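# Assemble two printed parts to match the displayed model

## Task

Join the two printed parts so the result looks like the assembled example on the stand. The robot must not fall over or finish leaning, or the task fails.

## Robot and tools

Failing conditions beyond the goal: knocking anything over, or pushing or placing anything outside the work area.

ROBOT. The LinearBot has a base that can drive in any direction and a column about 1.7 m tall. A carriage slides up and down the column (lift_m, 0 to 1 m) and carries two identical six-joint arms, left and right, each ending in a two-finger gripper.
- The arm bases sit about 0.57 m + lift_m above the floor. Parts of the carriage hang about 0.15 m below them.
- A hand reaches about 0.78 m from its shoulder but only about 0.38 m below its arm base.
- A hand is about 0.16 m long and 0.1 m wide (0.14 m open). Fingertips taper to about 5 mm thick.
- Parked joints 1 to 6: 0, 0.05, 0.05, 1.45, 0, 0.

CAMERAS. All images are 672x504.
- carriage_camera is fixed, facing forward and tilted about 20 degrees down.
- left_wrist_camera and right_wrist_camera look out past the fingertips.

FRAMES. Distances are in metres, angles in radians.
- Base frame: origin on the floor under the base centre; x forward, y left, z up.
- left_hand and right_hand are reported in the base frame. Each is the point midway between that gripper's pads. quat_wxyz gives the hand orientation: the hand's z axis runs along the fingers, and the fingers open along its y axis.
- Odometry frame: the base frame as it was at the scene start. base_odometry counts wheel rotation only, so slip shows up as travel. Its heading runs from -3.142 to 3.142, positive to the left.

TOOL move. Every argument except cameras and blocking belongs to the action. An action needs base, joints or both.
- base: one dict holding exactly one key. These are relative offsets from where the base last measured itself, not poses.
  - translate_m: forward positive, -2 to 2 m.
  - strafe_m: left positive, -2 to 2 m.
  - rotate_rad: counter-clockwise positive, -6.3 to 6.3 rad.
- joints: a single dict for the lift and both arms, keyed by name. Each value is an absolute target.
  - lift_m: 0 to 1.
  - left_joint1_rad / right_joint1_rad: -2.617 to 3.054; 0 is forward, positive swings left.
  - joint2 (shoulder): 0 to 3.141; 0 = upper arm back and level, 1.57 = upright, 3.14 = forward and level.
  - joint3 (elbow): 0 (folded) to 3.141 (straight).
  - joint4 (wrist pitch): -1.57 to 1.57; positive raises the fingertips.
  - joint5 (wrist yaw): -1.57 to 1.57; positive turns the fingertips right, the opposite sense to joint 1.
  - joint6 (roll about the finger axis): -2.094 to 2.094.
  - left_gripper_m / right_gripper_m: pad gap, 0 to 0.093.
  - Keys left out keep their previous targets.
- speeds: per-action top speeds. translate_m and strafe_m 0.02 to 0.5 m/s; rotate_rad 0.05 to 1.57 rad/s; lift_m 0.08 to 0.27 m/s, default 0.25.
- min_time_s: 0.1 to 8 s, the shortest duration for each arm and gripper motion. A value of 2 or more makes paths straighter. A value too short makes the arm faster and can cause overshoot.
- cameras: a list drawn from carriage_camera, left_wrist_camera, right_wrist_camera, all.
- blocking: false makes the call return within about 0.5 s while motion continues.
- Timing: one action lasts at most 15 s, and a move times out after 14 s.
- A call with no action only returns the state and images.
- Unknown keys make a call invalid. Out-of-range values get it refused, and then the rest of that reply's move, wait and finished_scene calls are skipped.

OTHER TOOLS.
- wait: seconds 0 to 10; returns early once running moves finish.
- stop: brakes every motion. The base rolls a little before it stops, and braked joints keep pressing.
- zoom_image: camera plus region [x0, y0, x1, y1] in image pixels, origin at top-left, at most 504 by 504.
- read_manual: section "licences".
- finished_scene: scene 1. It ends the scene, and the parts must stay assembled without the robot.

RESULT LINES.
- move: "done", or the worst status among the motions.
- base_status and joint_status values:
  - moving
  - done
  - off_target: stopped away from the target and possibly still pushing.
  - contact_stop or time_out: the old target is dropped and the part holds where it stopped; later calls in the same reply are skipped.
  - not_followed: a safety check withheld arm targets because the arms came within millimetres of each other.
  - limit_stop_at_motor_heat
- joint_positions: readings for every joint.
- left_hand and right_hand: often read higher than the true position at long reach.
- motor_effort: percent of each motor's maximum, with the peak in brackets. If lift effort drops as the lift descends, a hand is resting on something.
- Joint torques: N m; joints 1 to 3 wrap around at ±28.
- Motor temperatures: one block per arm, the joints in order, then the gripper.
- on_its_own: things the robot did that this call did not command.
- earlier move: reported by wait(0) after a non-blocking move.
- pictures: lists the cameras in image order.

GRIPPING. Readings for a firm grip on a hard part run up to about 5 mm under the part's width. A gripper closed on nothing reads 0 to 0.003. To release, command well above the current reading. A firm grip may report off_target.

AVOID.
- Tipping: the risk grows with a high carriage, stretched or loaded arms, pushing or pulling, sudden stops, or swinging both loaded arms fast. Signs of a lean are tilted pictures, or a hand's z rising without an arm command.
- Arms hitting or pressing on each other, including grippers, fingers and wrist cameras. A hard press ends the scene.
- Column strikes: with joint2 under 0.8, turning joint1 outward by 0.5 or more can drive the elbow into the column.
- Motor heat: an arm held out, loaded or pushing heats up. MOTOR HOT appears at 75 °C. At 100 °C the arm goes limp for 30 to 60 s or longer. Park the arm to cool it, then resend targets once the arm accepts commands again.
- Contact: arms have no contact stop and keep pressing. The base may not notice arm contact.
- Freeing the robot: if it gets pinned, drive about 0.2 m back.
- Parts: do not drop them, release them while moving, slam them, or let them fall far. Do not hit fixed or heavy objects hard.

Each tool is called after "Call:" by a JSON object that holds its "name" and its "arguments", one argument or row to a line.

## Session

Call:
{"name": "move", "arguments": {

}}

Scene clock: 0.00 s.
Joint torques (N m): no reading
Motor temperatures (°C): left_arm=[15 17 20 16 18 17 16] | right_arm=[15 16 15 16 16 17 14]
base_odometry: x=+0.000 y=+0.000 heading=+0.000
base_status: not commanded
joint_positions: lift_m=+0.300 left_joint1_rad=+0.018 left_joint2_rad=+0.045 left_joint3_rad=+0.063 left_joint4_rad=+1.418 left_joint5_rad=+0.021 left_joint6_rad=+0.021 left_gripper_m=+0.09396 right_joint1_rad=+0.000 right_joint2_rad=+0.067 right_joint3_rad=+0.044 right_joint4_rad=+1.493 right_joint5_rad=-0.002 right_joint6_rad=+0.005 right_gripper_m=+0.09396
joint_status: not commanded
motor_effort: lift_m=+33 drive_wheels=+0
left_hand: x=+0.2506 y=+0.3138 z=+1.3092 quat_wxyz=(+0.997, +0.010, +0.067, +0.019) (m; base frame)
right_hand: x=+0.2448 y=-0.3165 z=+1.3059 quat_wxyz=(+0.999, -0.001, +0.050, +0.003) (m; base frame)
pictures: carriage_camera, left_wrist_camera, right_wrist_camera

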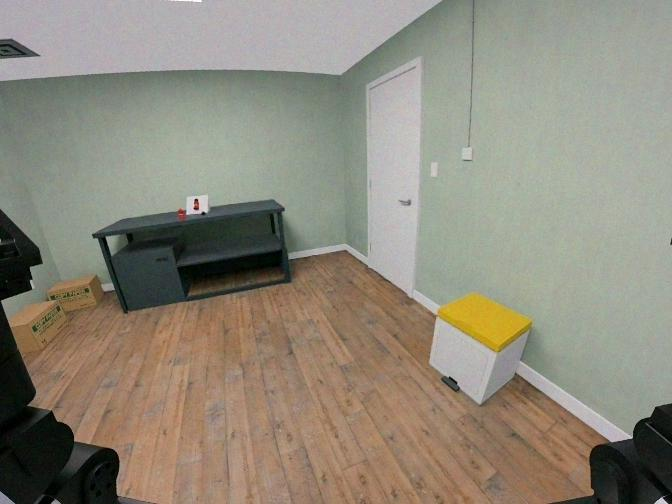

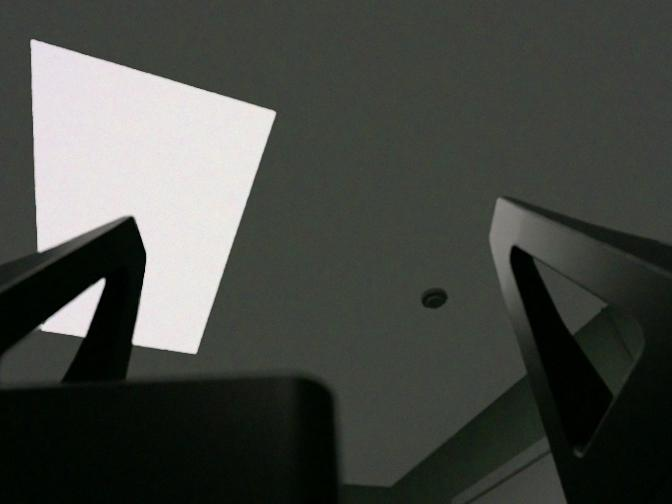

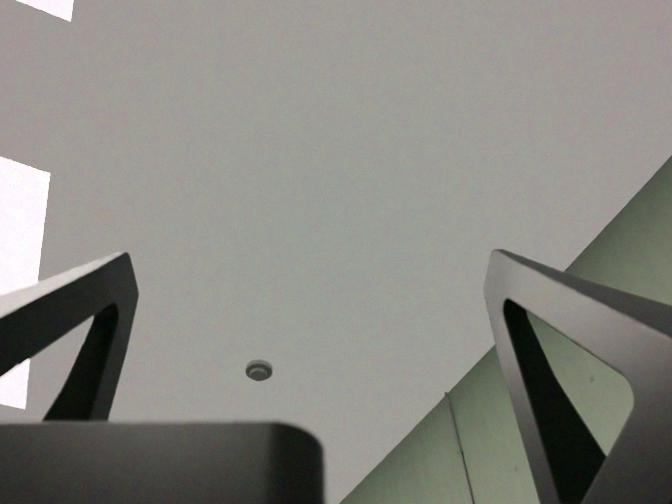

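Call:
{"name": "zoom_image", "arguments": {
  "camera": "carriage_camera",
  "region": [80, 170, 300, 320]
}}

Call:
{"name": "zoom_image", "arguments": {
  "camera": "carriage_camera",
  "region": [165, 185, 225, 230]
}}

Scaled by 2.291 from the camera's 672x504 image, which has a finer 960x720 frame.

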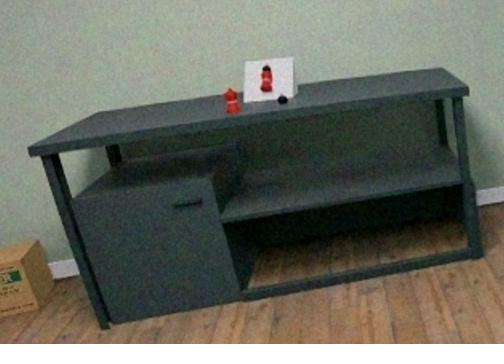

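Scaled by 8.400 from the camera's 672x504 image, which has a finer 960x720 frame.

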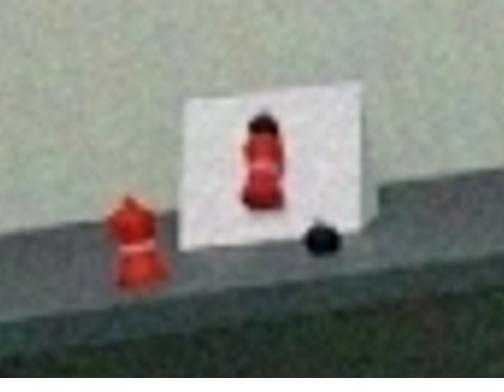

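Call:
{"name": "move", "arguments": {
  "base": {"rotate_rad":0.354},
  "joints": {"lift_m":0.6}
}}

Call:
{"name": "move", "arguments": {
  "base": {"translate_m":1.95}
}}

Call:
{"name": "move", "arguments": {
  "base": {"strafe_m":0.55},
  "cameras": ["carriage_camera"]
}}

Call:
{"name": "zoom_image", "arguments": {
  "camera": "carriage_camera",
  "region": [200, 180, 500, 405]
}}

Scene clock: 25.60 s.
Joint torques (N m): left_arm=[0.06 3.81 6.84 -0.19 0.17 -0.15] | right_arm=[0.12 4.48 6.82 -0.26 -0.09 0.05]
move: done
base_odometry: x=+0.000 y=+0.000 heading=+0.354
base_status: done
joint_positions: lift_m=+0.600 left_joint1_rad=+0.018 left_joint2_rad=+0.045 left_joint3_rad=+0.063 left_joint4_rad=+1.418 left_joint5_rad=+0.021 left_joint6_rad=+0.021 left_gripper_m=+0.09396 right_joint1_rad=+0.000 right_joint2_rad=+0.067 right_joint3_rad=+0.044 right_joint4_rad=+1.493 right_joint5_rad=-0.002 right_joint6_rad=+0.005 right_gripper_m=+0.09396
joint_status: all done
motor_effort: lift_m=+35(44) drive_wheels=+5(8)
left_hand: x=+0.2506 y=+0.3138 z=+1.6091 quat_wxyz=(+0.997, +0.010, +0.067, +0.019) (m; base frame)
right_hand: x=+0.2449 y=-0.3165 z=+1.6058 quat_wxyz=(+0.999, -0.001, +0.050, +0.003) (m; base frame)
pictures: none

Scene clock: 31.90 s.
Joint torques (N m): left_arm=[0.09 3.84 6.82 -0.19 0.18 -0.15] | right_arm=[0.1 4.41 6.82 -0.26 -0.09 0.05]
move: done
base_odometry: x=+1.828 y=+0.678 heading=+0.355
base_status: done
joint_positions: lift_m=+0.600 left_joint1_rad=+0.018 left_joint2_rad=+0.045 left_joint3_rad=+0.063 left_joint4_rad=+1.418 left_joint5_rad=+0.021 left_joint6_rad=+0.021 left_gripper_m=+0.09396 right_joint1_rad=+0.000 right_joint2_rad=+0.067 right_joint3_rad=+0.044 right_joint4_rad=+1.493 right_joint5_rad=-0.002 right_joint6_rad=+0.005 right_gripper_m=+0.09396
joint_status: not commanded
motor_effort: lift_m=+35(35) drive_wheels=-6(14)
left_hand: x=+0.2505 y=+0.3138 z=+1.6091 quat_wxyz=(+0.998, +0.010, +0.067, +0.019) (m; base frame)
right_hand: x=+0.2448 y=-0.3165 z=+1.6058 quat_wxyz=(+0.999, -0.001, +0.050, +0.003) (m; base frame)
pictures: none

Scene clock: 35.27 s.
Joint torques (N m): left_arm=[0.13 3.82 6.86 -0.19 0.17 -0.15] | right_arm=[0.16 4.49 6.83 -0.27 -0.09 0.05]
move: done
base_odometry: x=+1.637 y=+1.194 heading=+0.354
base_status: done
joint_positions: lift_m=+0.600 left_joint1_rad=+0.017 left_joint2_rad=+0.045 left_joint3_rad=+0.063 left_joint4_rad=+1.418 left_joint5_rad=+0.021 left_joint6_rad=+0.021 left_gripper_m=+0.09396 right_joint1_rad=-0.001 right_joint2_rad=+0.067 right_joint3_rad=+0.044 right_joint4_rad=+1.492 right_joint5_rad=-0.002 right_joint6_rad=+0.005 right_gripper_m=+0.09396
joint_status: not commanded
motor_effort: lift_m=+35(35) drive_wheels=-3(6)
left_hand: x=+0.2504 y=+0.3138 z=+1.6091 quat_wxyz=(+0.998, +0.010, +0.067, +0.019) (m; base frame)
right_hand: x=+0.2450 y=-0.3165 z=+1.6058 quat_wxyz=(+0.999, -0.001, +0.051, +0.002) (m; base frame)
pictures: carriage_camera
camera_calibration:
carriage_camera: T_world_to_cam=[[0.0182024, -0.998467, -0.0522633, 0.075317], [-0.344029, 0.0428255, -0.937982, 1.53411], [0.938783, 0.0350536, -0.342722, 0.426703], [0, 0, 0, 1]] pos_world=[0.125826, -0.00545492, 1.58914]

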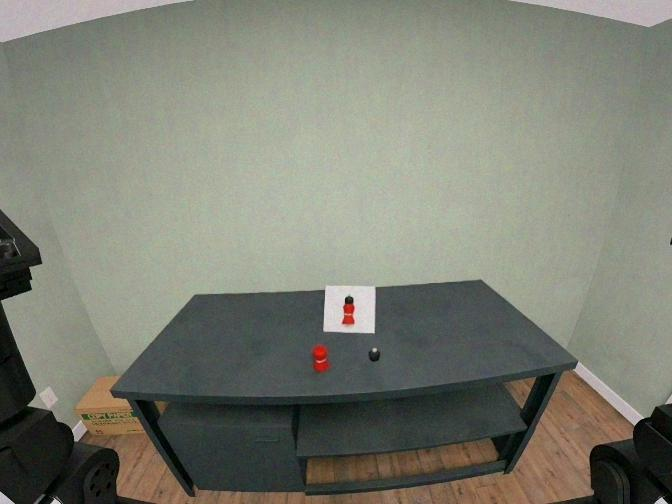

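Scaled by 1.680 from the camera's 672x504 image, which has a finer 960x720 frame.

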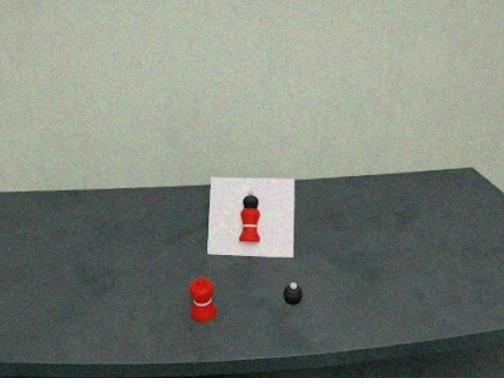

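Call:
{"name": "move", "arguments": {
  "base": {"strafe_m":0.1},
  "joints": {"lift_m":0.8}
}}

Call:
{"name": "move", "arguments": {
  "base": {"translate_m":0.22}
}}

Call:
{"name": "move", "arguments": {
  "joints": {"right_joint1_rad":0.245,"right_joint2_rad":2.847,"right_joint3_rad":1.645,"right_joint4_rad":-0.369,"right_joint5_rad":0,"right_joint6_rad":0},
  "min_time_s": 3,
  "cameras": ["carriage_camera","right_wrist_camera"]
}}

Call:
{"name": "zoom_image", "arguments": {
  "camera": "carriage_camera",
  "region": [200, 250, 500, 504]
}}

Scene clock: 88.57 s.
Joint torques (N m): left_arm=[0.23 3.78 6.84 -0.19 0.18 -0.15] | right_arm=[0.25 4.49 6.84 -0.27 -0.1 0.05]
Motor temperatures (°C): left_arm=[15 18 27 16 18 17 16] | right_arm=[15 18 20 16 16 17 14]
move: done
base_odometry: x=+1.603 y=+1.288 heading=+0.354
base_status: done
joint_positions: lift_m=+0.800 left_joint1_rad=+0.017 left_joint2_rad=+0.045 left_joint3_rad=+0.063 left_joint4_rad=+1.418 left_joint5_rad=+0.021 left_joint6_rad=+0.021 left_gripper_m=+0.09396 right_joint1_rad=-0.001 right_joint2_rad=+0.067 right_joint3_rad=+0.044 right_joint4_rad=+1.493 right_joint5_rad=-0.002 right_joint6_rad=+0.005 right_gripper_m=+0.09396
joint_status: all done
motor_effort: lift_m=+35(43) drive_wheels=+1(7)
left_hand: x=+0.2504 y=+0.3138 z=+1.8091 quat_wxyz=(+0.998, +0.010, +0.067, +0.018) (m; base frame)
right_hand: x=+0.2449 y=-0.3165 z=+1.8058 quat_wxyz=(+0.999, -0.001, +0.050, +0.002) (m; base frame)
pictures: none

Scene clock: 90.83 s.
Joint torques (N m): left_arm=[0.16 3.84 6.87 -0.19 0.18 -0.15] | right_arm=[0.18 4.52 6.83 -0.23 -0.09 0.05]
move: done
base_odometry: x=+1.809 y=+1.365 heading=+0.354
base_status: done
joint_positions: lift_m=+0.800 left_joint1_rad=+0.017 left_joint2_rad=+0.045 left_joint3_rad=+0.063 left_joint4_rad=+1.417 left_joint5_rad=+0.021 left_joint6_rad=+0.021 left_gripper_m=+0.09396 right_joint1_rad=-0.001 right_joint2_rad=+0.067 right_joint3_rad=+0.044 right_joint4_rad=+1.490 right_joint5_rad=-0.002 right_joint6_rad=+0.005 right_gripper_m=+0.09396
joint_status: not commanded
motor_effort: lift_m=+35(35) drive_wheels=-3(8)
left_hand: x=+0.2506 y=+0.3138 z=+1.8091 quat_wxyz=(+0.997, +0.010, +0.068, +0.018) (m; base frame)
right_hand: x=+0.2456 y=-0.3165 z=+1.8057 quat_wxyz=(+0.999, -0.001, +0.052, +0.002) (m; base frame)
pictures: none

Scene clock: 94.20 s.
Joint torques (N m): left_arm=[0.2 3.78 6.83 -0.19 0.16 -0.15] | right_arm=[0.51 -14.23 6.28 0.2 -0.08 0]
move: done
base_odometry: x=+1.809 y=+1.365 heading=+0.354
base_status: not commanded
joint_positions: lift_m=+0.800 left_joint1_rad=+0.017 left_joint2_rad=+0.045 left_joint3_rad=+0.063 left_joint4_rad=+1.417 left_joint5_rad=+0.021 left_joint6_rad=+0.021 left_gripper_m=+0.09396 right_joint1_rad=+0.240 right_joint2_rad=+2.835 right_joint3_rad=+1.626 right_joint4_rad=-0.358 right_joint5_rad=-0.002 right_joint6_rad=+0.005 right_gripper_m=+0.09396
joint_status: all done
motor_effort: lift_m=+35(35) drive_wheels=-3(3)
left_hand: x=+0.2506 y=+0.3138 z=+1.8091 quat_wxyz=(+0.997, +0.010, +0.068, +0.018) (m; base frame)
right_hand: x=+0.6203 y=-0.2176 z=+1.1108 quat_wxyz=(+0.002, -0.117, +0.993, +0.001) (m; base frame)
pictures: carriage_camera, right_wrist_camera
camera_calibration:
carriage_camera: T_world_to_cam=[[0.0182024, -0.998467, -0.0522633, 0.0857696], [-0.344029, 0.0428255, -0.937982, 1.72171], [0.938783, 0.0350536, -0.342722, 0.495247], [0, 0, 0, 1]] pos_world=[0.125826, -0.00545492, 1.78914]
right_wrist_camera: T_world_to_cam=[[0.252482, -0.966647, 0.0429798, -0.41879], [-0.815183, -0.188571, 0.547648, -0.132637], [-0.521277, -0.173308, -0.835604, 1.3396], [0, 0, 0, 1]] pos_world=[0.695916, -0.19767, 1.21001]

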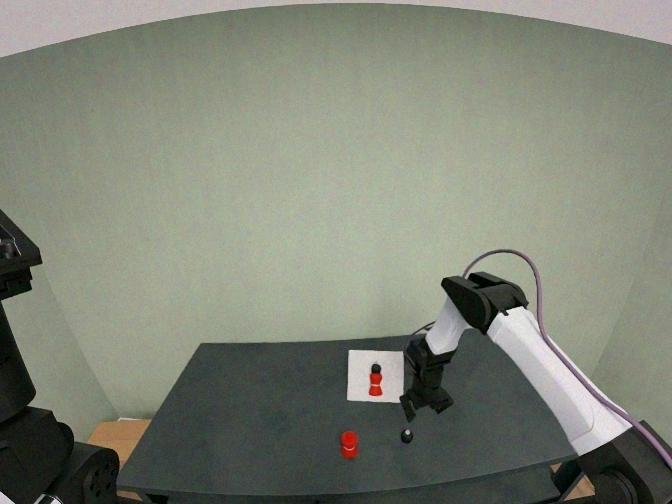

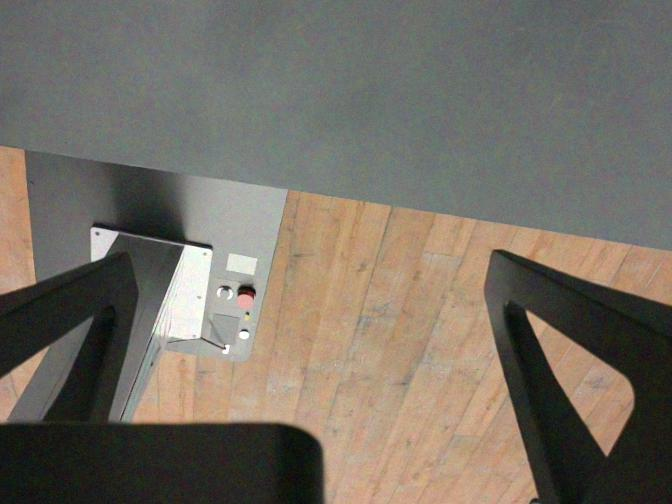

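Scaled by 1.680 from the camera's 672x504 image, which has a finer 960x720 frame.

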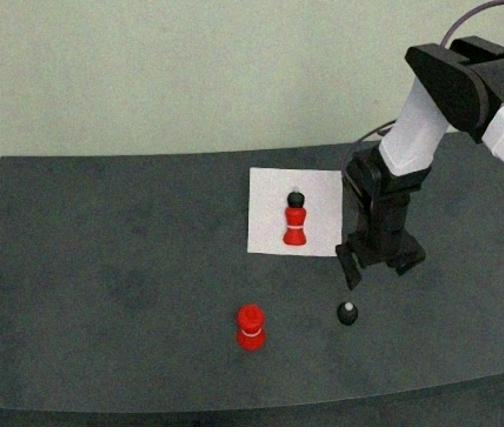

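Call:
{"name": "move", "arguments": {
  "joints": {"right_joint1_rad":0.5,"right_joint2_rad":3.07,"right_joint3_rad":0.78,"right_joint4_rad":1.5,"right_joint5_rad":0,"right_joint6_rad":0},
  "min_time_s": 2.5,
  "cameras": ["carriage_camera","right_wrist_camera"]
}}

Scene clock: 120.37 s.
Joint torques (N m): left_arm=[0.2 3.82 6.82 -0.18 0.18 -0.14] | right_arm=[0.51 -8.95 -1.59 1.69 -0.07 -0.01]
Motor temperatures (°C): left_arm=[15 18 27 16 18 17 16] | right_arm=[15 27 20 16 16 17 14]
move: done
base_odometry: x=+1.809 y=+1.365 heading=+0.354
base_status: not commanded
joint_positions: lift_m=+0.800 left_joint1_rad=+0.017 left_joint2_rad=+0.045 left_joint3_rad=+0.063 left_joint4_rad=+1.417 left_joint5_rad=+0.021 left_joint6_rad=+0.021 left_gripper_m=+0.09396 right_joint1_rad=+0.495 right_joint2_rad=+3.057 right_joint3_rad=+0.790 right_joint4_rad=+1.492 right_joint5_rad=-0.002 right_joint6_rad=+0.005 right_gripper_m=+0.09396
joint_status: all done
motor_effort: lift_m=+35(35) drive_wheels=-3(3)
left_hand: x=+0.2506 y=+0.3138 z=+1.8091 quat_wxyz=(+0.997, +0.010, +0.068, +0.018) (m; base frame)
right_hand: x=+0.5238 y=-0.1508 z=+1.1091 quat_wxyz=(+0.375, -0.224, +0.895, +0.097) (m; base frame)
pictures: carriage_camera, right_wrist_camera
camera_calibration:
carriage_camera: T_world_to_cam=[[0.0182024, -0.998467, -0.0522633, 0.0857696], [-0.344029, 0.0428255, -0.937982, 1.72171], [0.938783, 0.0350536, -0.342722, 0.495247], [0, 0, 0, 1]] pos_world=[0.125826, -0.00545492, 1.78914]
right_wrist_camera: T_world_to_cam=[[0.457067, -0.888483, 0.0410749, -0.423014], [-0.865413, -0.45491, -0.210041, 0.628649], [0.205303, 0.060456, -0.976829, 1.11078], [0, 0, 0, 1]] pos_world=[0.509341, -0.157015, 1.23446]

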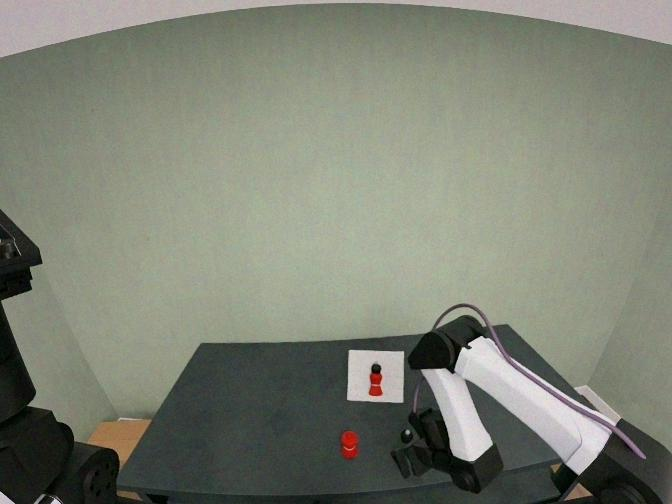

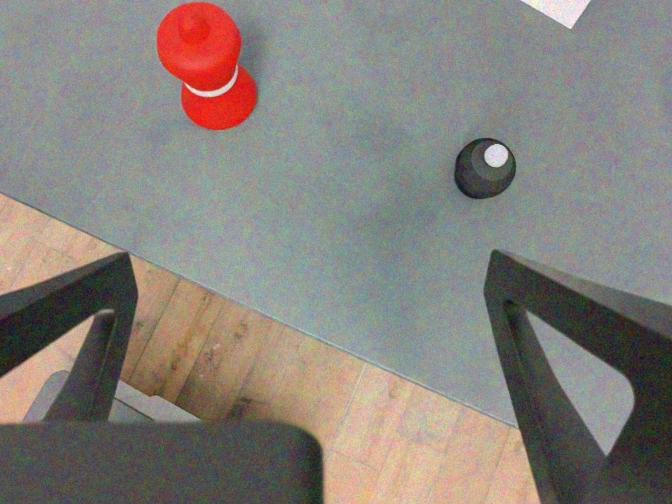

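Call:
{"name": "move", "arguments": {
  "base": {"translate_m":0.09},
  "joints": {"right_joint1_rad":0.295,"right_joint2_rad":2.805,"right_joint3_rad":1.505,"right_joint4_rad":-0.275,"right_joint5_rad":0,"right_joint6_rad":0,"right_gripper_m":0.075},
  "min_time_s": 2.5
}}

Call:
{"name": "move", "arguments": {
  "joints": {"lift_m":0.66},
  "cameras": ["carriage_camera","right_wrist_camera"]
}}

Call:
{"name": "zoom_image", "arguments": {
  "camera": "carriage_camera",
  "region": [300, 350, 500, 500]
}}

Scene clock: 162.50 s.
Joint torques (N m): left_arm=[0.21 3.78 6.83 -0.17 0.17 -0.16] | right_arm=[-0.27 -18.06 5.11 0.11 -0.07 0]
Motor temperatures (°C): left_arm=[15 19 28 16 18 17 16] | right_arm=[15 29 18 22 16 17 14]
move: done
base_odometry: x=+1.894 y=+1.396 heading=+0.355
base_status: done
joint_positions: lift_m=+0.800 left_joint1_rad=+0.017 left_joint2_rad=+0.045 left_joint3_rad=+0.063 left_joint4_rad=+1.416 left_joint5_rad=+0.021 left_joint6_rad=+0.021 left_gripper_m=+0.09396 right_joint1_rad=+0.300 right_joint2_rad=+2.840 right_joint3_rad=+1.489 right_joint4_rad=-0.264 right_joint5_rad=-0.002 right_joint6_rad=+0.005 right_gripper_m=+0.07514
joint_status: all done
motor_effort: lift_m=+35(35) drive_wheels=+1(8)
left_hand: x=+0.2509 y=+0.3138 z=+1.8090 quat_wxyz=(+0.997, +0.010, +0.068, +0.018) (m; base frame)
right_hand: x=+0.5733 y=-0.2063 z=+1.0916 quat_wxyz=(-0.022, -0.147, +0.989, -0.002) (m; base frame)
pictures: none

Scene clock: 163.60 s.
Joint torques (N m): left_arm=[0.21 3.86 6.84 -0.17 0.17 -0.15] | right_arm=[-0.23 -16.31 4.68 0.21 -0.07 0]
move: done
base_odometry: x=+1.894 y=+1.396 heading=+0.355
base_status: not commanded
joint_positions: lift_m=+0.660 left_joint1_rad=+0.017 left_joint2_rad=+0.045 left_joint3_rad=+0.063 left_joint4_rad=+1.416 left_joint5_rad=+0.021 left_joint6_rad=+0.021 left_gripper_m=+0.09396 right_joint1_rad=+0.300 right_joint2_rad=+2.821 right_joint3_rad=+1.496 right_joint4_rad=-0.273 right_joint5_rad=-0.002 right_joint6_rad=+0.005 right_gripper_m=+0.07514
joint_status: all done
motor_effort: lift_m=+30(34) drive_wheels=-3(3)
left_hand: x=+0.2509 y=+0.3138 z=+1.6694 quat_wxyz=(+0.997, +0.010, +0.068, +0.018) (m; base frame)
right_hand: x=+0.5814 y=-0.2038 z=+0.9596 quat_wxyz=(-0.014, -0.147, +0.989, -0.001) (m; base frame)
pictures: carriage_camera, right_wrist_camera
camera_calibration:
carriage_camera: T_world_to_cam=[[0.0182024, -0.998467, -0.0522633, 0.0784737], [-0.344029, 0.0428255, -0.937982, 1.59076], [0.938783, 0.0350536, -0.342722, 0.447403], [0, 0, 0, 1]] pos_world=[0.125826, -0.00545492, 1.64954]
right_wrist_camera: T_world_to_cam=[[0.310818, -0.949521, 0.0424488, -0.418995], [-0.786021, -0.231675, 0.573147, -0.129159], [-0.534381, -0.21151, -0.818352, 1.17862], [0, 0, 0, 1]] pos_world=[0.658544, -0.178477, 1.05634]

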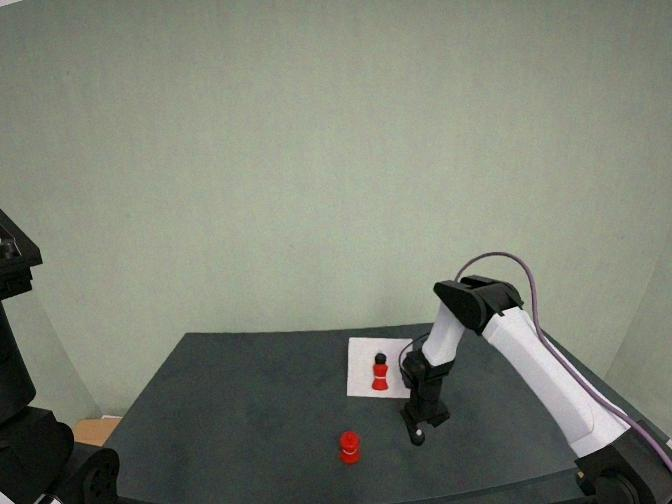

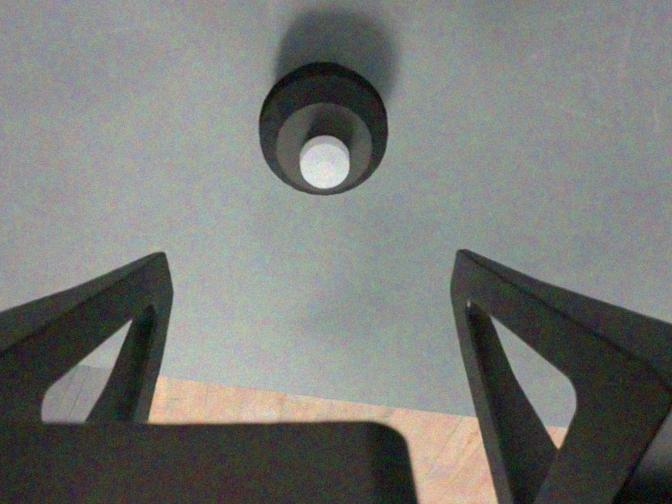

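Scaled by 2.520 from the camera's 672x504 image, which has a finer 960x720 frame.

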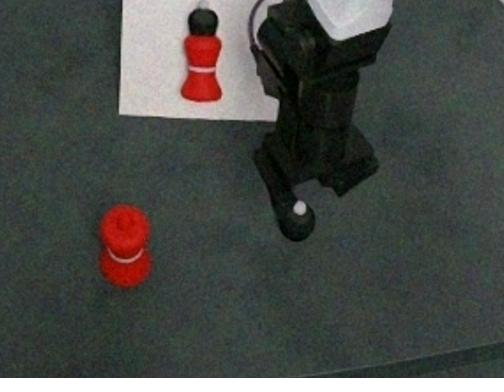

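Call:
{"name": "move", "arguments": {
  "joints": {"right_joint1_rad":0.289,"right_joint2_rad":2.81,"right_joint3_rad":1.576,"right_joint4_rad":-0.325},
  "cameras": ["right_wrist_camera"]
}}

Scene clock: 176.17 s.
Joint torques (N m): left_arm=[0.17 3.82 6.83 -0.17 0.17 -0.15] | right_arm=[-0.31 -16.24 5.27 0.2 -0.08 0]
Motor temperatures (°C): left_arm=[15 19 28 16 18 17 16] | right_arm=[15 36 19 20 16 17 14]
move: done
base_odometry: x=+1.894 y=+1.396 heading=+0.355
base_status: not commanded
joint_positions: lift_m=+0.660 left_joint1_rad=+0.017 left_joint2_rad=+0.045 left_joint3_rad=+0.063 left_joint4_rad=+1.416 left_joint5_rad=+0.021 left_joint6_rad=+0.021 left_gripper_m=+0.09396 right_joint1_rad=+0.294 right_joint2_rad=+2.821 right_joint3_rad=+1.565 right_joint4_rad=-0.315 right_joint5_rad=-0.002 right_joint6_rad=+0.005 right_gripper_m=+0.07514
joint_status: all done
motor_effort: lift_m=+30(30) drive_wheels=+1(3)
left_hand: x=+0.2509 y=+0.3138 z=+1.6694 quat_wxyz=(+0.997, +0.010, +0.068, +0.018) (m; base frame)
right_hand: x=+0.6031 y=-0.1996 z=+0.9682 quat_wxyz=(+0.000, -0.144, +0.990, +0.001) (m; base frame)
pictures: right_wrist_camera
camera_calibration:
right_wrist_camera: T_world_to_cam=[[0.304255, -0.951623, 0.0429268, -0.419015], [-0.802092, -0.231616, 0.550457, -0.0844049], [-0.513885, -0.20191, -0.833759, 1.20257], [0, 0, 0, 1]] pos_world=[0.677771, -0.175482, 1.06711]

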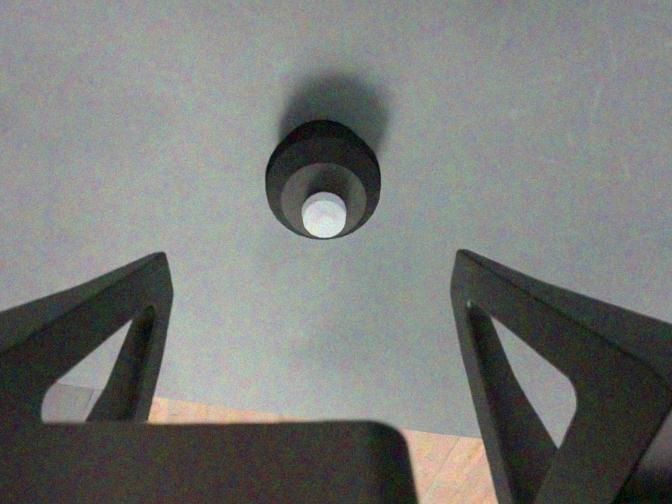

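Call:
{"name": "move", "arguments": {
  "joints": {"lift_m":0.625},
  "cameras": ["right_wrist_camera"]
}}

Scene clock: 182.10 s.
Joint torques (N m): left_arm=[0.2 3.82 6.84 -0.18 0.17 -0.16] | right_arm=[-0.29 -16.18 5.23 0.25 -0.07 -0.01]
move: done
base_odometry: x=+1.894 y=+1.396 heading=+0.355
base_status: not commanded
joint_positions: lift_m=+0.625 left_joint1_rad=+0.017 left_joint2_rad=+0.045 left_joint3_rad=+0.063 left_joint4_rad=+1.416 left_joint5_rad=+0.021 left_joint6_rad=+0.021 left_gripper_m=+0.09396 right_joint1_rad=+0.294 right_joint2_rad=+2.821 right_joint3_rad=+1.565 right_joint4_rad=-0.323 right_joint5_rad=-0.002 right_joint6_rad=+0.005 right_gripper_m=+0.07514
joint_status: all done
motor_effort: lift_m=+30(34) drive_wheels=+1(3)
left_hand: x=+0.2509 y=+0.3138 z=+1.6344 quat_wxyz=(+0.997, +0.010, +0.068, +0.018) (m; base frame)
right_hand: x=+0.6015 y=-0.2000 z=+0.9334 quat_wxyz=(-0.004, -0.144, +0.990, +0.001) (m; base frame)
pictures: right_wrist_camera
camera_calibration:
right_wrist_camera: T_world_to_cam=[[0.304485, -0.951555, 0.0427973, -0.417426], [-0.798264, -0.230405, 0.556496, -0.0743444], [-0.519676, -0.203608, -0.829748, 1.17211], [0, 0, 0, 1]] pos_world=[0.676868, -0.175683, 1.03179]

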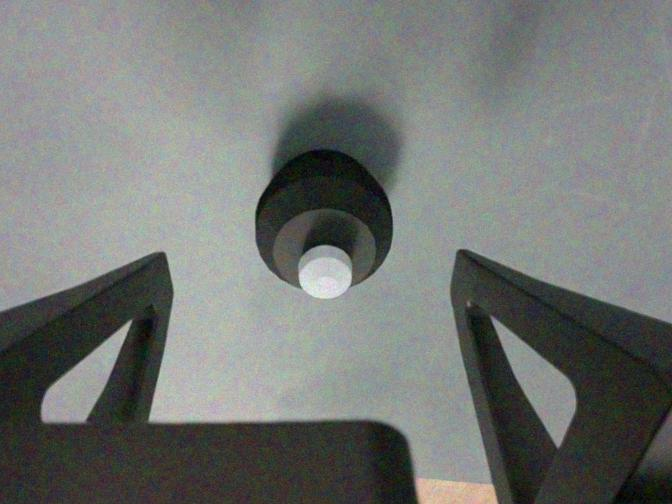

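Call:
{"name": "move", "arguments": {
  "joints": {"right_joint3_rad":1.6,"right_joint4_rad":-0.345,"right_joint1_rad":0.286}
}}

Call:
{"name": "move", "arguments": {
  "joints": {"lift_m":0.598},
  "speeds": {"lift_m":0.08},
  "cameras": ["carriage_camera","right_wrist_camera"]
}}

Call:
{"name": "zoom_image", "arguments": {
  "camera": "carriage_camera",
  "region": [320, 380, 480, 500]
}}

Scene clock: 193.53 s.
Joint torques (N m): left_arm=[0.21 3.85 6.84 -0.18 0.16 -0.14] | right_arm=[-0.31 -16.32 5.9 0.2 -0.07 -0.01]
Motor temperatures (°C): left_arm=[15 19 29 16 18 17 16] | right_arm=[15 41 19 18 16 17 14]
move: done
base_odometry: x=+1.894 y=+1.396 heading=+0.355
base_status: not commanded
joint_positions: lift_m=+0.625 left_joint1_rad=+0.017 left_joint2_rad=+0.045 left_joint3_rad=+0.063 left_joint4_rad=+1.416 left_joint5_rad=+0.021 left_joint6_rad=+0.021 left_gripper_m=+0.09396 right_joint1_rad=+0.291 right_joint2_rad=+2.821 right_joint3_rad=+1.583 right_joint4_rad=-0.334 right_joint5_rad=-0.002 right_joint6_rad=+0.005 right_gripper_m=+0.07514
joint_status: all done
motor_effort: lift_m=+30(30) drive_wheels=+1(1)
left_hand: x=+0.2509 y=+0.3138 z=+1.6344 quat_wxyz=(+0.997, +0.010, +0.068, +0.018) (m; base frame)
right_hand: x=+0.6068 y=-0.1997 z=+0.9358 quat_wxyz=(-0.001, -0.142, +0.990, +0.001) (m; base frame)
pictures: none

Scene clock: 194.23 s.
Joint torques (N m): left_arm=[0.2 3.86 6.84 -0.15 0.17 -0.15] | right_arm=[-0.34 -16.29 5.6 0.25 -0.07 0]
move: done
base_odometry: x=+1.894 y=+1.396 heading=+0.355
base_status: not commanded
joint_positions: lift_m=+0.598 left_joint1_rad=+0.017 left_joint2_rad=+0.045 left_joint3_rad=+0.063 left_joint4_rad=+1.416 left_joint5_rad=+0.021 left_joint6_rad=+0.021 left_gripper_m=+0.09396 right_joint1_rad=+0.291 right_joint2_rad=+2.821 right_joint3_rad=+1.586 right_joint4_rad=-0.341 right_joint5_rad=-0.002 right_joint6_rad=+0.005 right_gripper_m=+0.07514
joint_status: all done
motor_effort: lift_m=+31(34) drive_wheels=-3(3)
left_hand: x=+0.2509 y=+0.3138 z=+1.6074 quat_wxyz=(+0.997, +0.010, +0.068, +0.018) (m; base frame)
right_hand: x=+0.6066 y=-0.1998 z=+0.9093 quat_wxyz=(-0.003, -0.142, +0.990, +0.001) (m; base frame)
pictures: carriage_camera, right_wrist_camera
camera_calibration:
carriage_camera: T_world_to_cam=[[0.0182024, -0.998467, -0.0522633, 0.0752333], [-0.344029, 0.0428255, -0.937982, 1.53261], [0.938783, 0.0350536, -0.342722, 0.426154], [0, 0, 0, 1]] pos_world=[0.125826, -0.00545492, 1.58754]
right_wrist_camera: T_world_to_cam=[[0.301484, -0.952508, 0.0428494, -0.416202], [-0.800183, -0.228322, 0.554595, -0.0534819], [-0.518472, -0.201489, -0.831017, 1.15569], [0, 0, 0, 1]] pos_world=[0.681877, -0.175788, 1.00789]

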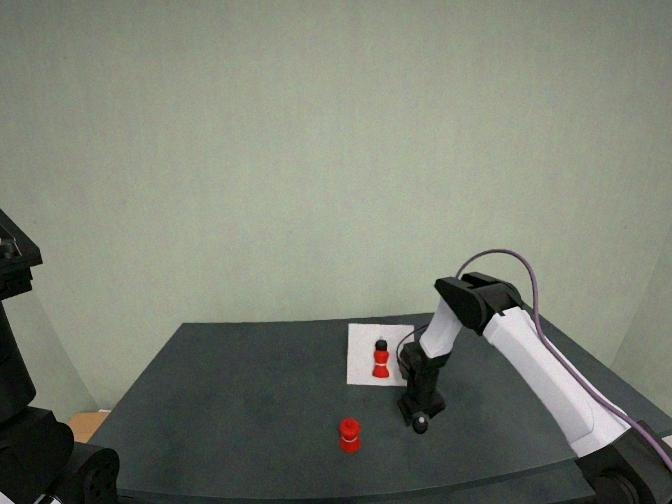

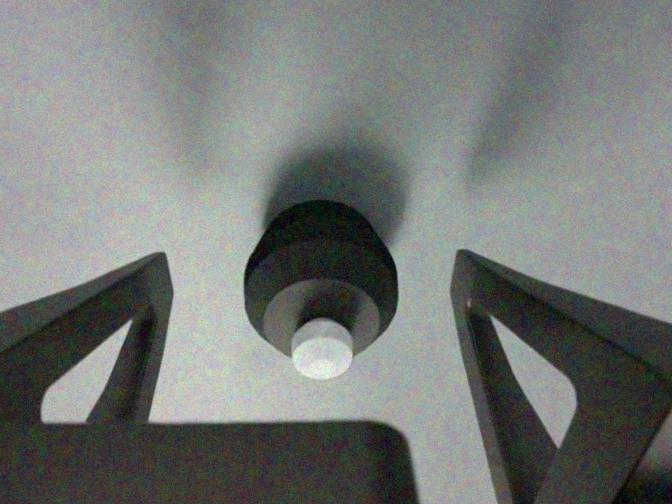

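Scaled by 3.150 from the camera's 672x504 image, which has a finer 960x720 frame.

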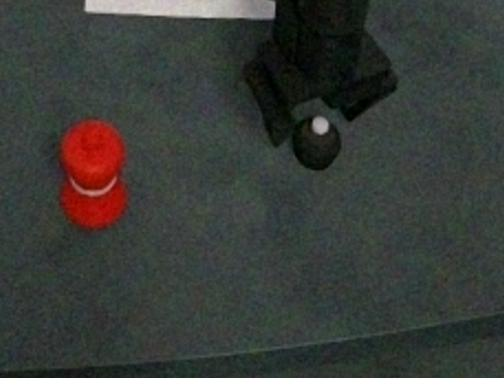

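Call:
{"name": "move", "arguments": {
  "joints": {"right_gripper_m":0.036},
  "min_time_s": 2,
  "cameras": ["right_wrist_camera"]
}}

Scene clock: 201.03 s.
Joint torques (N m): left_arm=[0.16 3.77 6.84 -0.17 0.17 -0.16] | right_arm=[-0.29 -16.32 5.64 0.24 -0.07 -0.01]
move: done
base_odometry: x=+1.894 y=+1.396 heading=+0.355
base_status: not commanded
joint_positions: lift_m=+0.598 left_joint1_rad=+0.017 left_joint2_rad=+0.045 left_joint3_rad=+0.063 left_joint4_rad=+1.416 left_joint5_rad=+0.021 left_joint6_rad=+0.021 left_gripper_m=+0.09396 right_joint1_rad=+0.291 right_joint2_rad=+2.821 right_joint3_rad=+1.586 right_joint4_rad=-0.341 right_joint5_rad=-0.002 right_joint6_rad=+0.005 right_gripper_m=+0.03632
joint_status: all done
motor_effort: lift_m=+31(31) drive_wheels=+1(1)
left_hand: x=+0.2509 y=+0.3138 z=+1.6074 quat_wxyz=(+0.997, +0.010, +0.068, +0.018) (m; base frame)
right_hand: x=+0.6066 y=-0.1998 z=+0.9093 quat_wxyz=(-0.003, -0.142, +0.990, +0.001) (m; base frame)
pictures: right_wrist_camera
camera_calibration:
right_wrist_camera: T_world_to_cam=[[0.301484, -0.952508, 0.0428494, -0.416202], [-0.800183, -0.228322, 0.554595, -0.0534819], [-0.518472, -0.201489, -0.831017, 1.15569], [0, 0, 0, 1]] pos_world=[0.681877, -0.175788, 1.00789]

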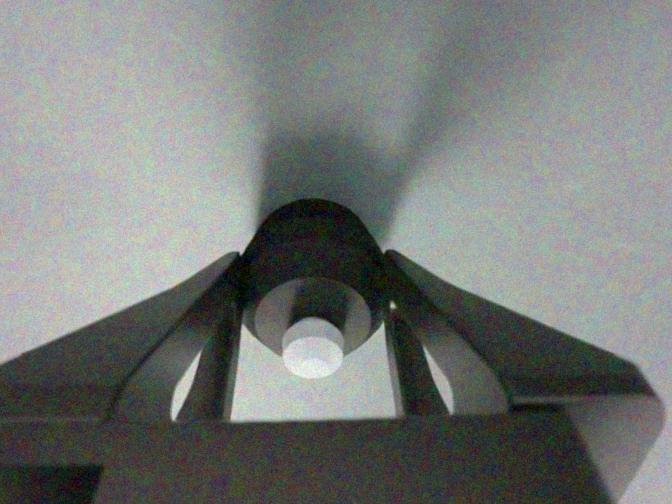

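Call:
{"name": "move", "arguments": {
  "joints": {"right_gripper_m":0.030},
  "min_time_s": 1
}}

Call:
{"name": "move", "arguments": {
  "joints": {"lift_m":0.75},
  "speeds": {"lift_m":0.12},
  "cameras": ["carriage_camera","right_wrist_camera"]
}}

Call:
{"name": "zoom_image", "arguments": {
  "camera": "carriage_camera",
  "region": [320, 380, 480, 500]
}}

Scene clock: 206.87 s.
Joint torques (N m): left_arm=[0.21 3.78 6.86 -0.18 0.18 -0.15] | right_arm=[-0.29 -16.31 5.64 0.25 -0.07 -0.01]
move: off_target
base_odometry: x=+1.894 y=+1.396 heading=+0.355
base_status: not commanded
joint_positions: lift_m=+0.598 left_joint1_rad=+0.017 left_joint2_rad=+0.045 left_joint3_rad=+0.063 left_joint4_rad=+1.416 left_joint5_rad=+0.021 left_joint6_rad=+0.021 left_gripper_m=+0.09396 right_joint1_rad=+0.291 right_joint2_rad=+2.821 right_joint3_rad=+1.586 right_joint4_rad=-0.341 right_joint5_rad=-0.002 right_joint6_rad=+0.005 right_gripper_m=+0.03622
joint_status: right_gripper_m off_target (ended at +0.03622, target +0.03000)
motor_effort: lift_m=+31(31) drive_wheels=+1(1)
left_hand: x=+0.2509 y=+0.3138 z=+1.6074 quat_wxyz=(+0.997, +0.010, +0.068, +0.018) (m; base frame)
right_hand: x=+0.6066 y=-0.1998 z=+0.9093 quat_wxyz=(-0.003, -0.142, +0.990, +0.001) (m; base frame)
pictures: none

Scene clock: 208.53 s.
Joint torques (N m): left_arm=[0.21 3.81 6.87 -0.17 0.17 -0.15] | right_arm=[-0.31 -16.35 5.46 0.29 -0.07 -0.01]
move: done
base_odometry: x=+1.894 y=+1.396 heading=+0.355
base_status: not commanded
joint_positions: lift_m=+0.750 left_joint1_rad=+0.017 left_joint2_rad=+0.045 left_joint3_rad=+0.063 left_joint4_rad=+1.416 left_joint5_rad=+0.021 left_joint6_rad=+0.021 left_gripper_m=+0.09396 right_joint1_rad=+0.291 right_joint2_rad=+2.821 right_joint3_rad=+1.588 right_joint4_rad=-0.344 right_joint5_rad=-0.002 right_joint6_rad=+0.005 right_gripper_m=+0.03622
joint_status: all done
motor_effort: lift_m=+35(46) drive_wheels=+1(3)
left_hand: x=+0.2509 y=+0.3138 z=+1.7590 quat_wxyz=(+0.997, +0.010, +0.068, +0.018) (m; base frame)
right_hand: x=+0.6070 y=-0.1997 z=+1.0612 quat_wxyz=(-0.003, -0.142, +0.990, +0.001) (m; base frame)
pictures: carriage_camera, right_wrist_camera
camera_calibration:
carriage_camera: T_world_to_cam=[[0.0182024, -0.998467, -0.0522633, 0.0831564], [-0.344029, 0.0428255, -0.937982, 1.67481], [0.938783, 0.0350536, -0.342722, 0.478111], [0, 0, 0, 1]] pos_world=[0.125826, -0.00545492, 1.73914]
right_wrist_camera: T_world_to_cam=[[0.301553, -0.952487, 0.0428182, -0.422648], [-0.799966, -0.22832, 0.554909, -0.13787], [-0.518767, -0.201588, -0.830809, 1.28211], [0, 0, 0, 1]] pos_world=[0.682277, -0.175588, 1.15979]

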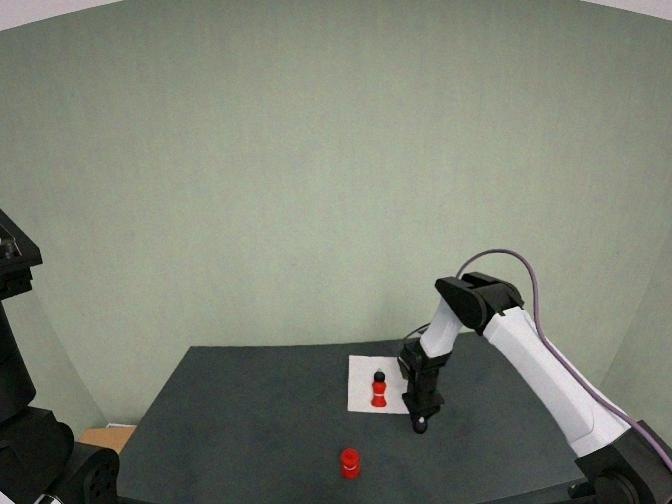

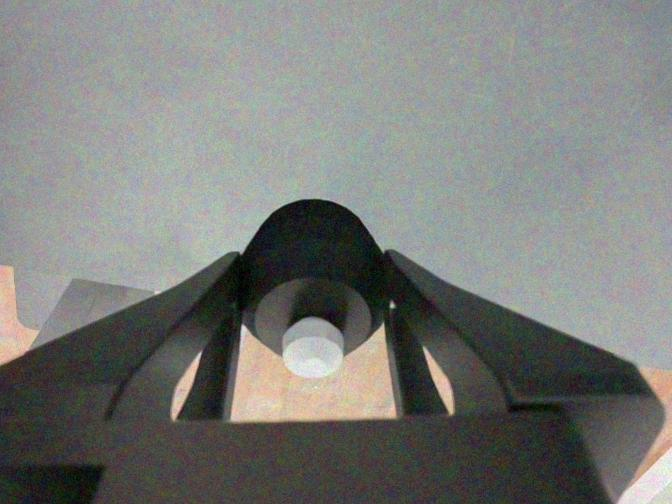

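Scaled by 3.150 from the camera's 672x504 image, which has a finer 960x720 frame.

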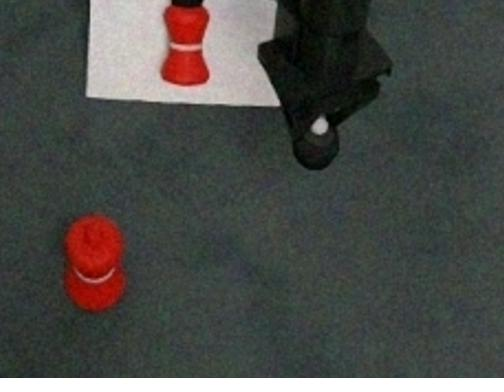

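Call:
{"name": "move", "arguments": {
  "joints": {"right_joint1_rad":0.726},
  "min_time_s": 2.5,
  "cameras": ["carriage_camera","right_wrist_camera"]
}}

Scene clock: 221.50 s.
Joint torques (N m): left_arm=[0.2 3.85 6.83 -0.18 0.17 -0.15] | right_arm=[0.44 -16.29 5.48 0.27 -0.07 -0.01]
move: done
base_odometry: x=+1.894 y=+1.396 heading=+0.355
base_status: not commanded
joint_positions: lift_m=+0.750 left_joint1_rad=+0.017 left_joint2_rad=+0.045 left_joint3_rad=+0.063 left_joint4_rad=+1.416 left_joint5_rad=+0.021 left_joint6_rad=+0.021 left_gripper_m=+0.09396 right_joint1_rad=+0.722 right_joint2_rad=+2.821 right_joint3_rad=+1.588 right_joint4_rad=-0.344 right_joint5_rad=-0.002 right_joint6_rad=+0.005 right_gripper_m=+0.03622
joint_status: all done
motor_effort: lift_m=+35(35) drive_wheels=+1(1)
left_hand: x=+0.2509 y=+0.3138 z=+1.7590 quat_wxyz=(+0.997, +0.010, +0.068, +0.018) (m; base frame)
right_hand: x=+0.5224 y=-0.0474 z=+1.0612 quat_wxyz=(-0.003, -0.351, +0.936, +0.000) (m; base frame)
pictures: carriage_camera, right_wrist_camera
camera_calibration:
carriage_camera: T_world_to_cam=[[0.0182024, -0.998467, -0.0522633, 0.0831564], [-0.344029, 0.0428255, -0.937982, 1.67481], [0.938783, 0.0350536, -0.342722, 0.478111], [0, 0, 0, 1]] pos_world=[0.125826, -0.00545492, 1.73914]
right_wrist_camera: T_world_to_cam=[[0.671932, -0.739371, 0.0428677, -0.435603], [-0.63143, -0.541664, 0.554884, -0.273725], [-0.387045, -0.399912, -0.830823, 1.19067], [0, 0, 0, 1]] pos_world=[0.5807, 0.0058233, 1.15979]

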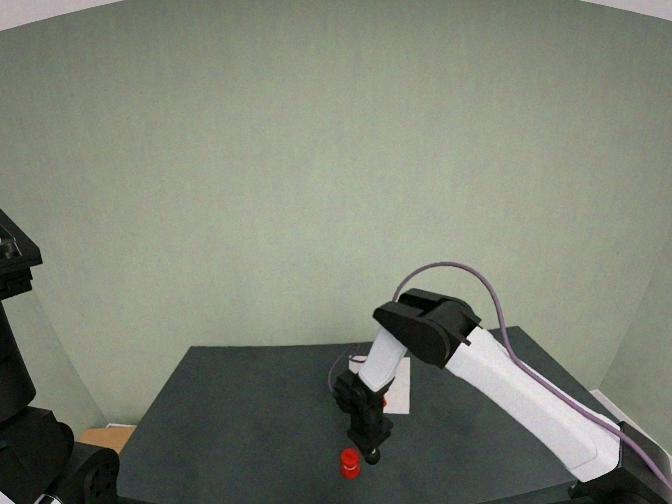

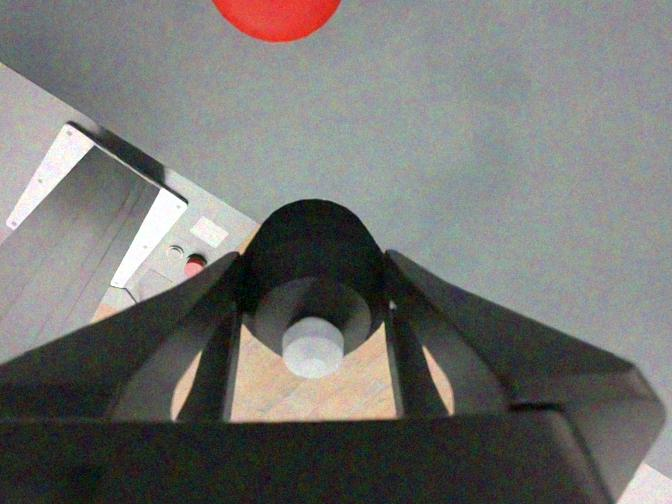

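Call:
{"name": "move", "arguments": {
  "joints": {"lift_m":0.77,"right_joint1_rad":0.764,"right_joint2_rad":2.98,"right_joint3_rad":2.01,"right_joint4_rad":-0.59},
  "min_time_s": 2,
  "cameras": ["carriage_camera","right_wrist_camera"]
}}

Call:
{"name": "zoom_image", "arguments": {
  "camera": "carriage_camera",
  "region": [280, 390, 440, 504]
}}

Scene clock: 237.77 s.
Joint torques (N m): left_arm=[0.16 3.86 6.83 -0.17 0.17 -0.15] | right_arm=[0.55 -15.3 7.91 0.21 -0.08 -0.01]
Motor temperatures (°C): left_arm=[15 19 29 16 18 17 16] | right_arm=[15 47 20 18 16 17 15]
move: done
base_odometry: x=+1.894 y=+1.396 heading=+0.355
base_status: not commanded
joint_positions: lift_m=+0.770 left_joint1_rad=+0.017 left_joint2_rad=+0.045 left_joint3_rad=+0.063 left_joint4_rad=+1.416 left_joint5_rad=+0.021 left_joint6_rad=+0.021 left_gripper_m=+0.09396 right_joint1_rad=+0.759 right_joint2_rad=+2.963 right_joint3_rad=+1.986 right_joint4_rad=-0.579 right_joint5_rad=-0.002 right_joint6_rad=+0.005 right_gripper_m=+0.03622
joint_status: all done
motor_effort: lift_m=+35(45) drive_wheels=+1(3)
left_hand: x=+0.2509 y=+0.3138 z=+1.7790 quat_wxyz=(+0.997, +0.010, +0.068, +0.018) (m; base frame)
right_hand: x=+0.5578 y=+0.0069 z=+1.0864 quat_wxyz=(+0.006, -0.368, +0.930, +0.004) (m; base frame)
pictures: carriage_camera, right_wrist_camera
camera_calibration:
carriage_camera: T_world_to_cam=[[0.0182024, -0.998467, -0.0522633, 0.0842017], [-0.344029, 0.0428255, -0.937982, 1.69357], [0.938783, 0.0350536, -0.342722, 0.484966], [0, 0, 0, 1]] pos_world=[0.125826, -0.00545492, 1.75914]
right_wrist_camera: T_world_to_cam=[[0.698255, -0.714546, 0.0431811, -0.435501], [-0.618639, -0.571985, 0.538627, -0.225039], [-0.360174, -0.402812, -0.841437, 1.24361], [0, 0, 0, 1]] pos_world=[0.612789, 0.0610374, 1.18644]

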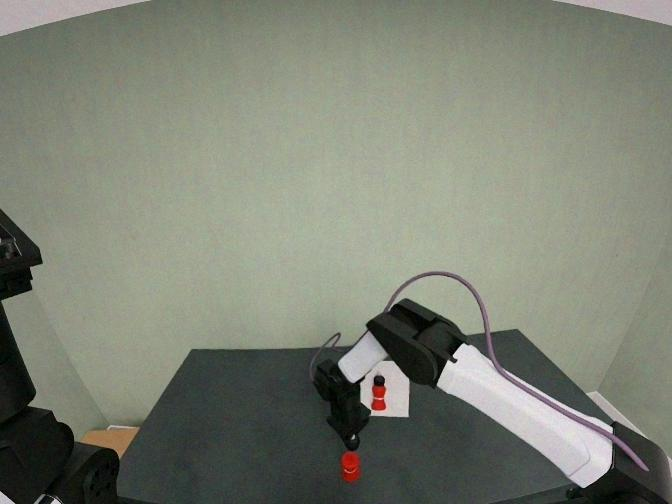

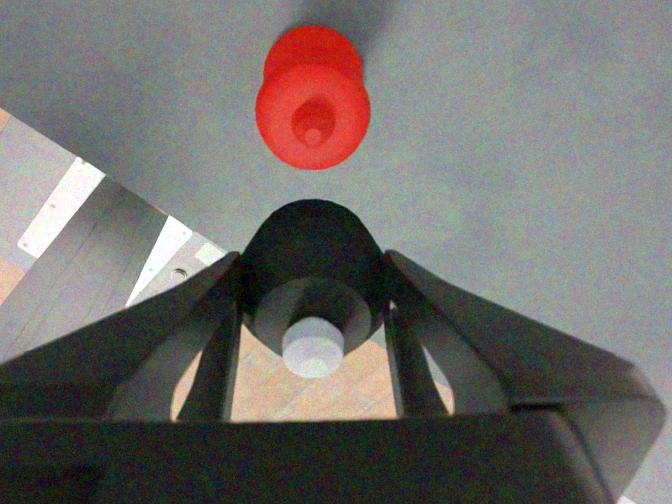

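Scaled by 3.150 from the camera's 672x504 image, which has a finer 960x720 frame.

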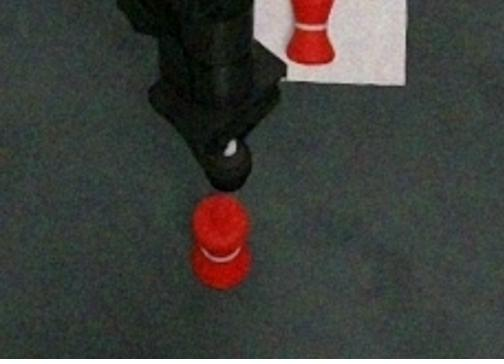

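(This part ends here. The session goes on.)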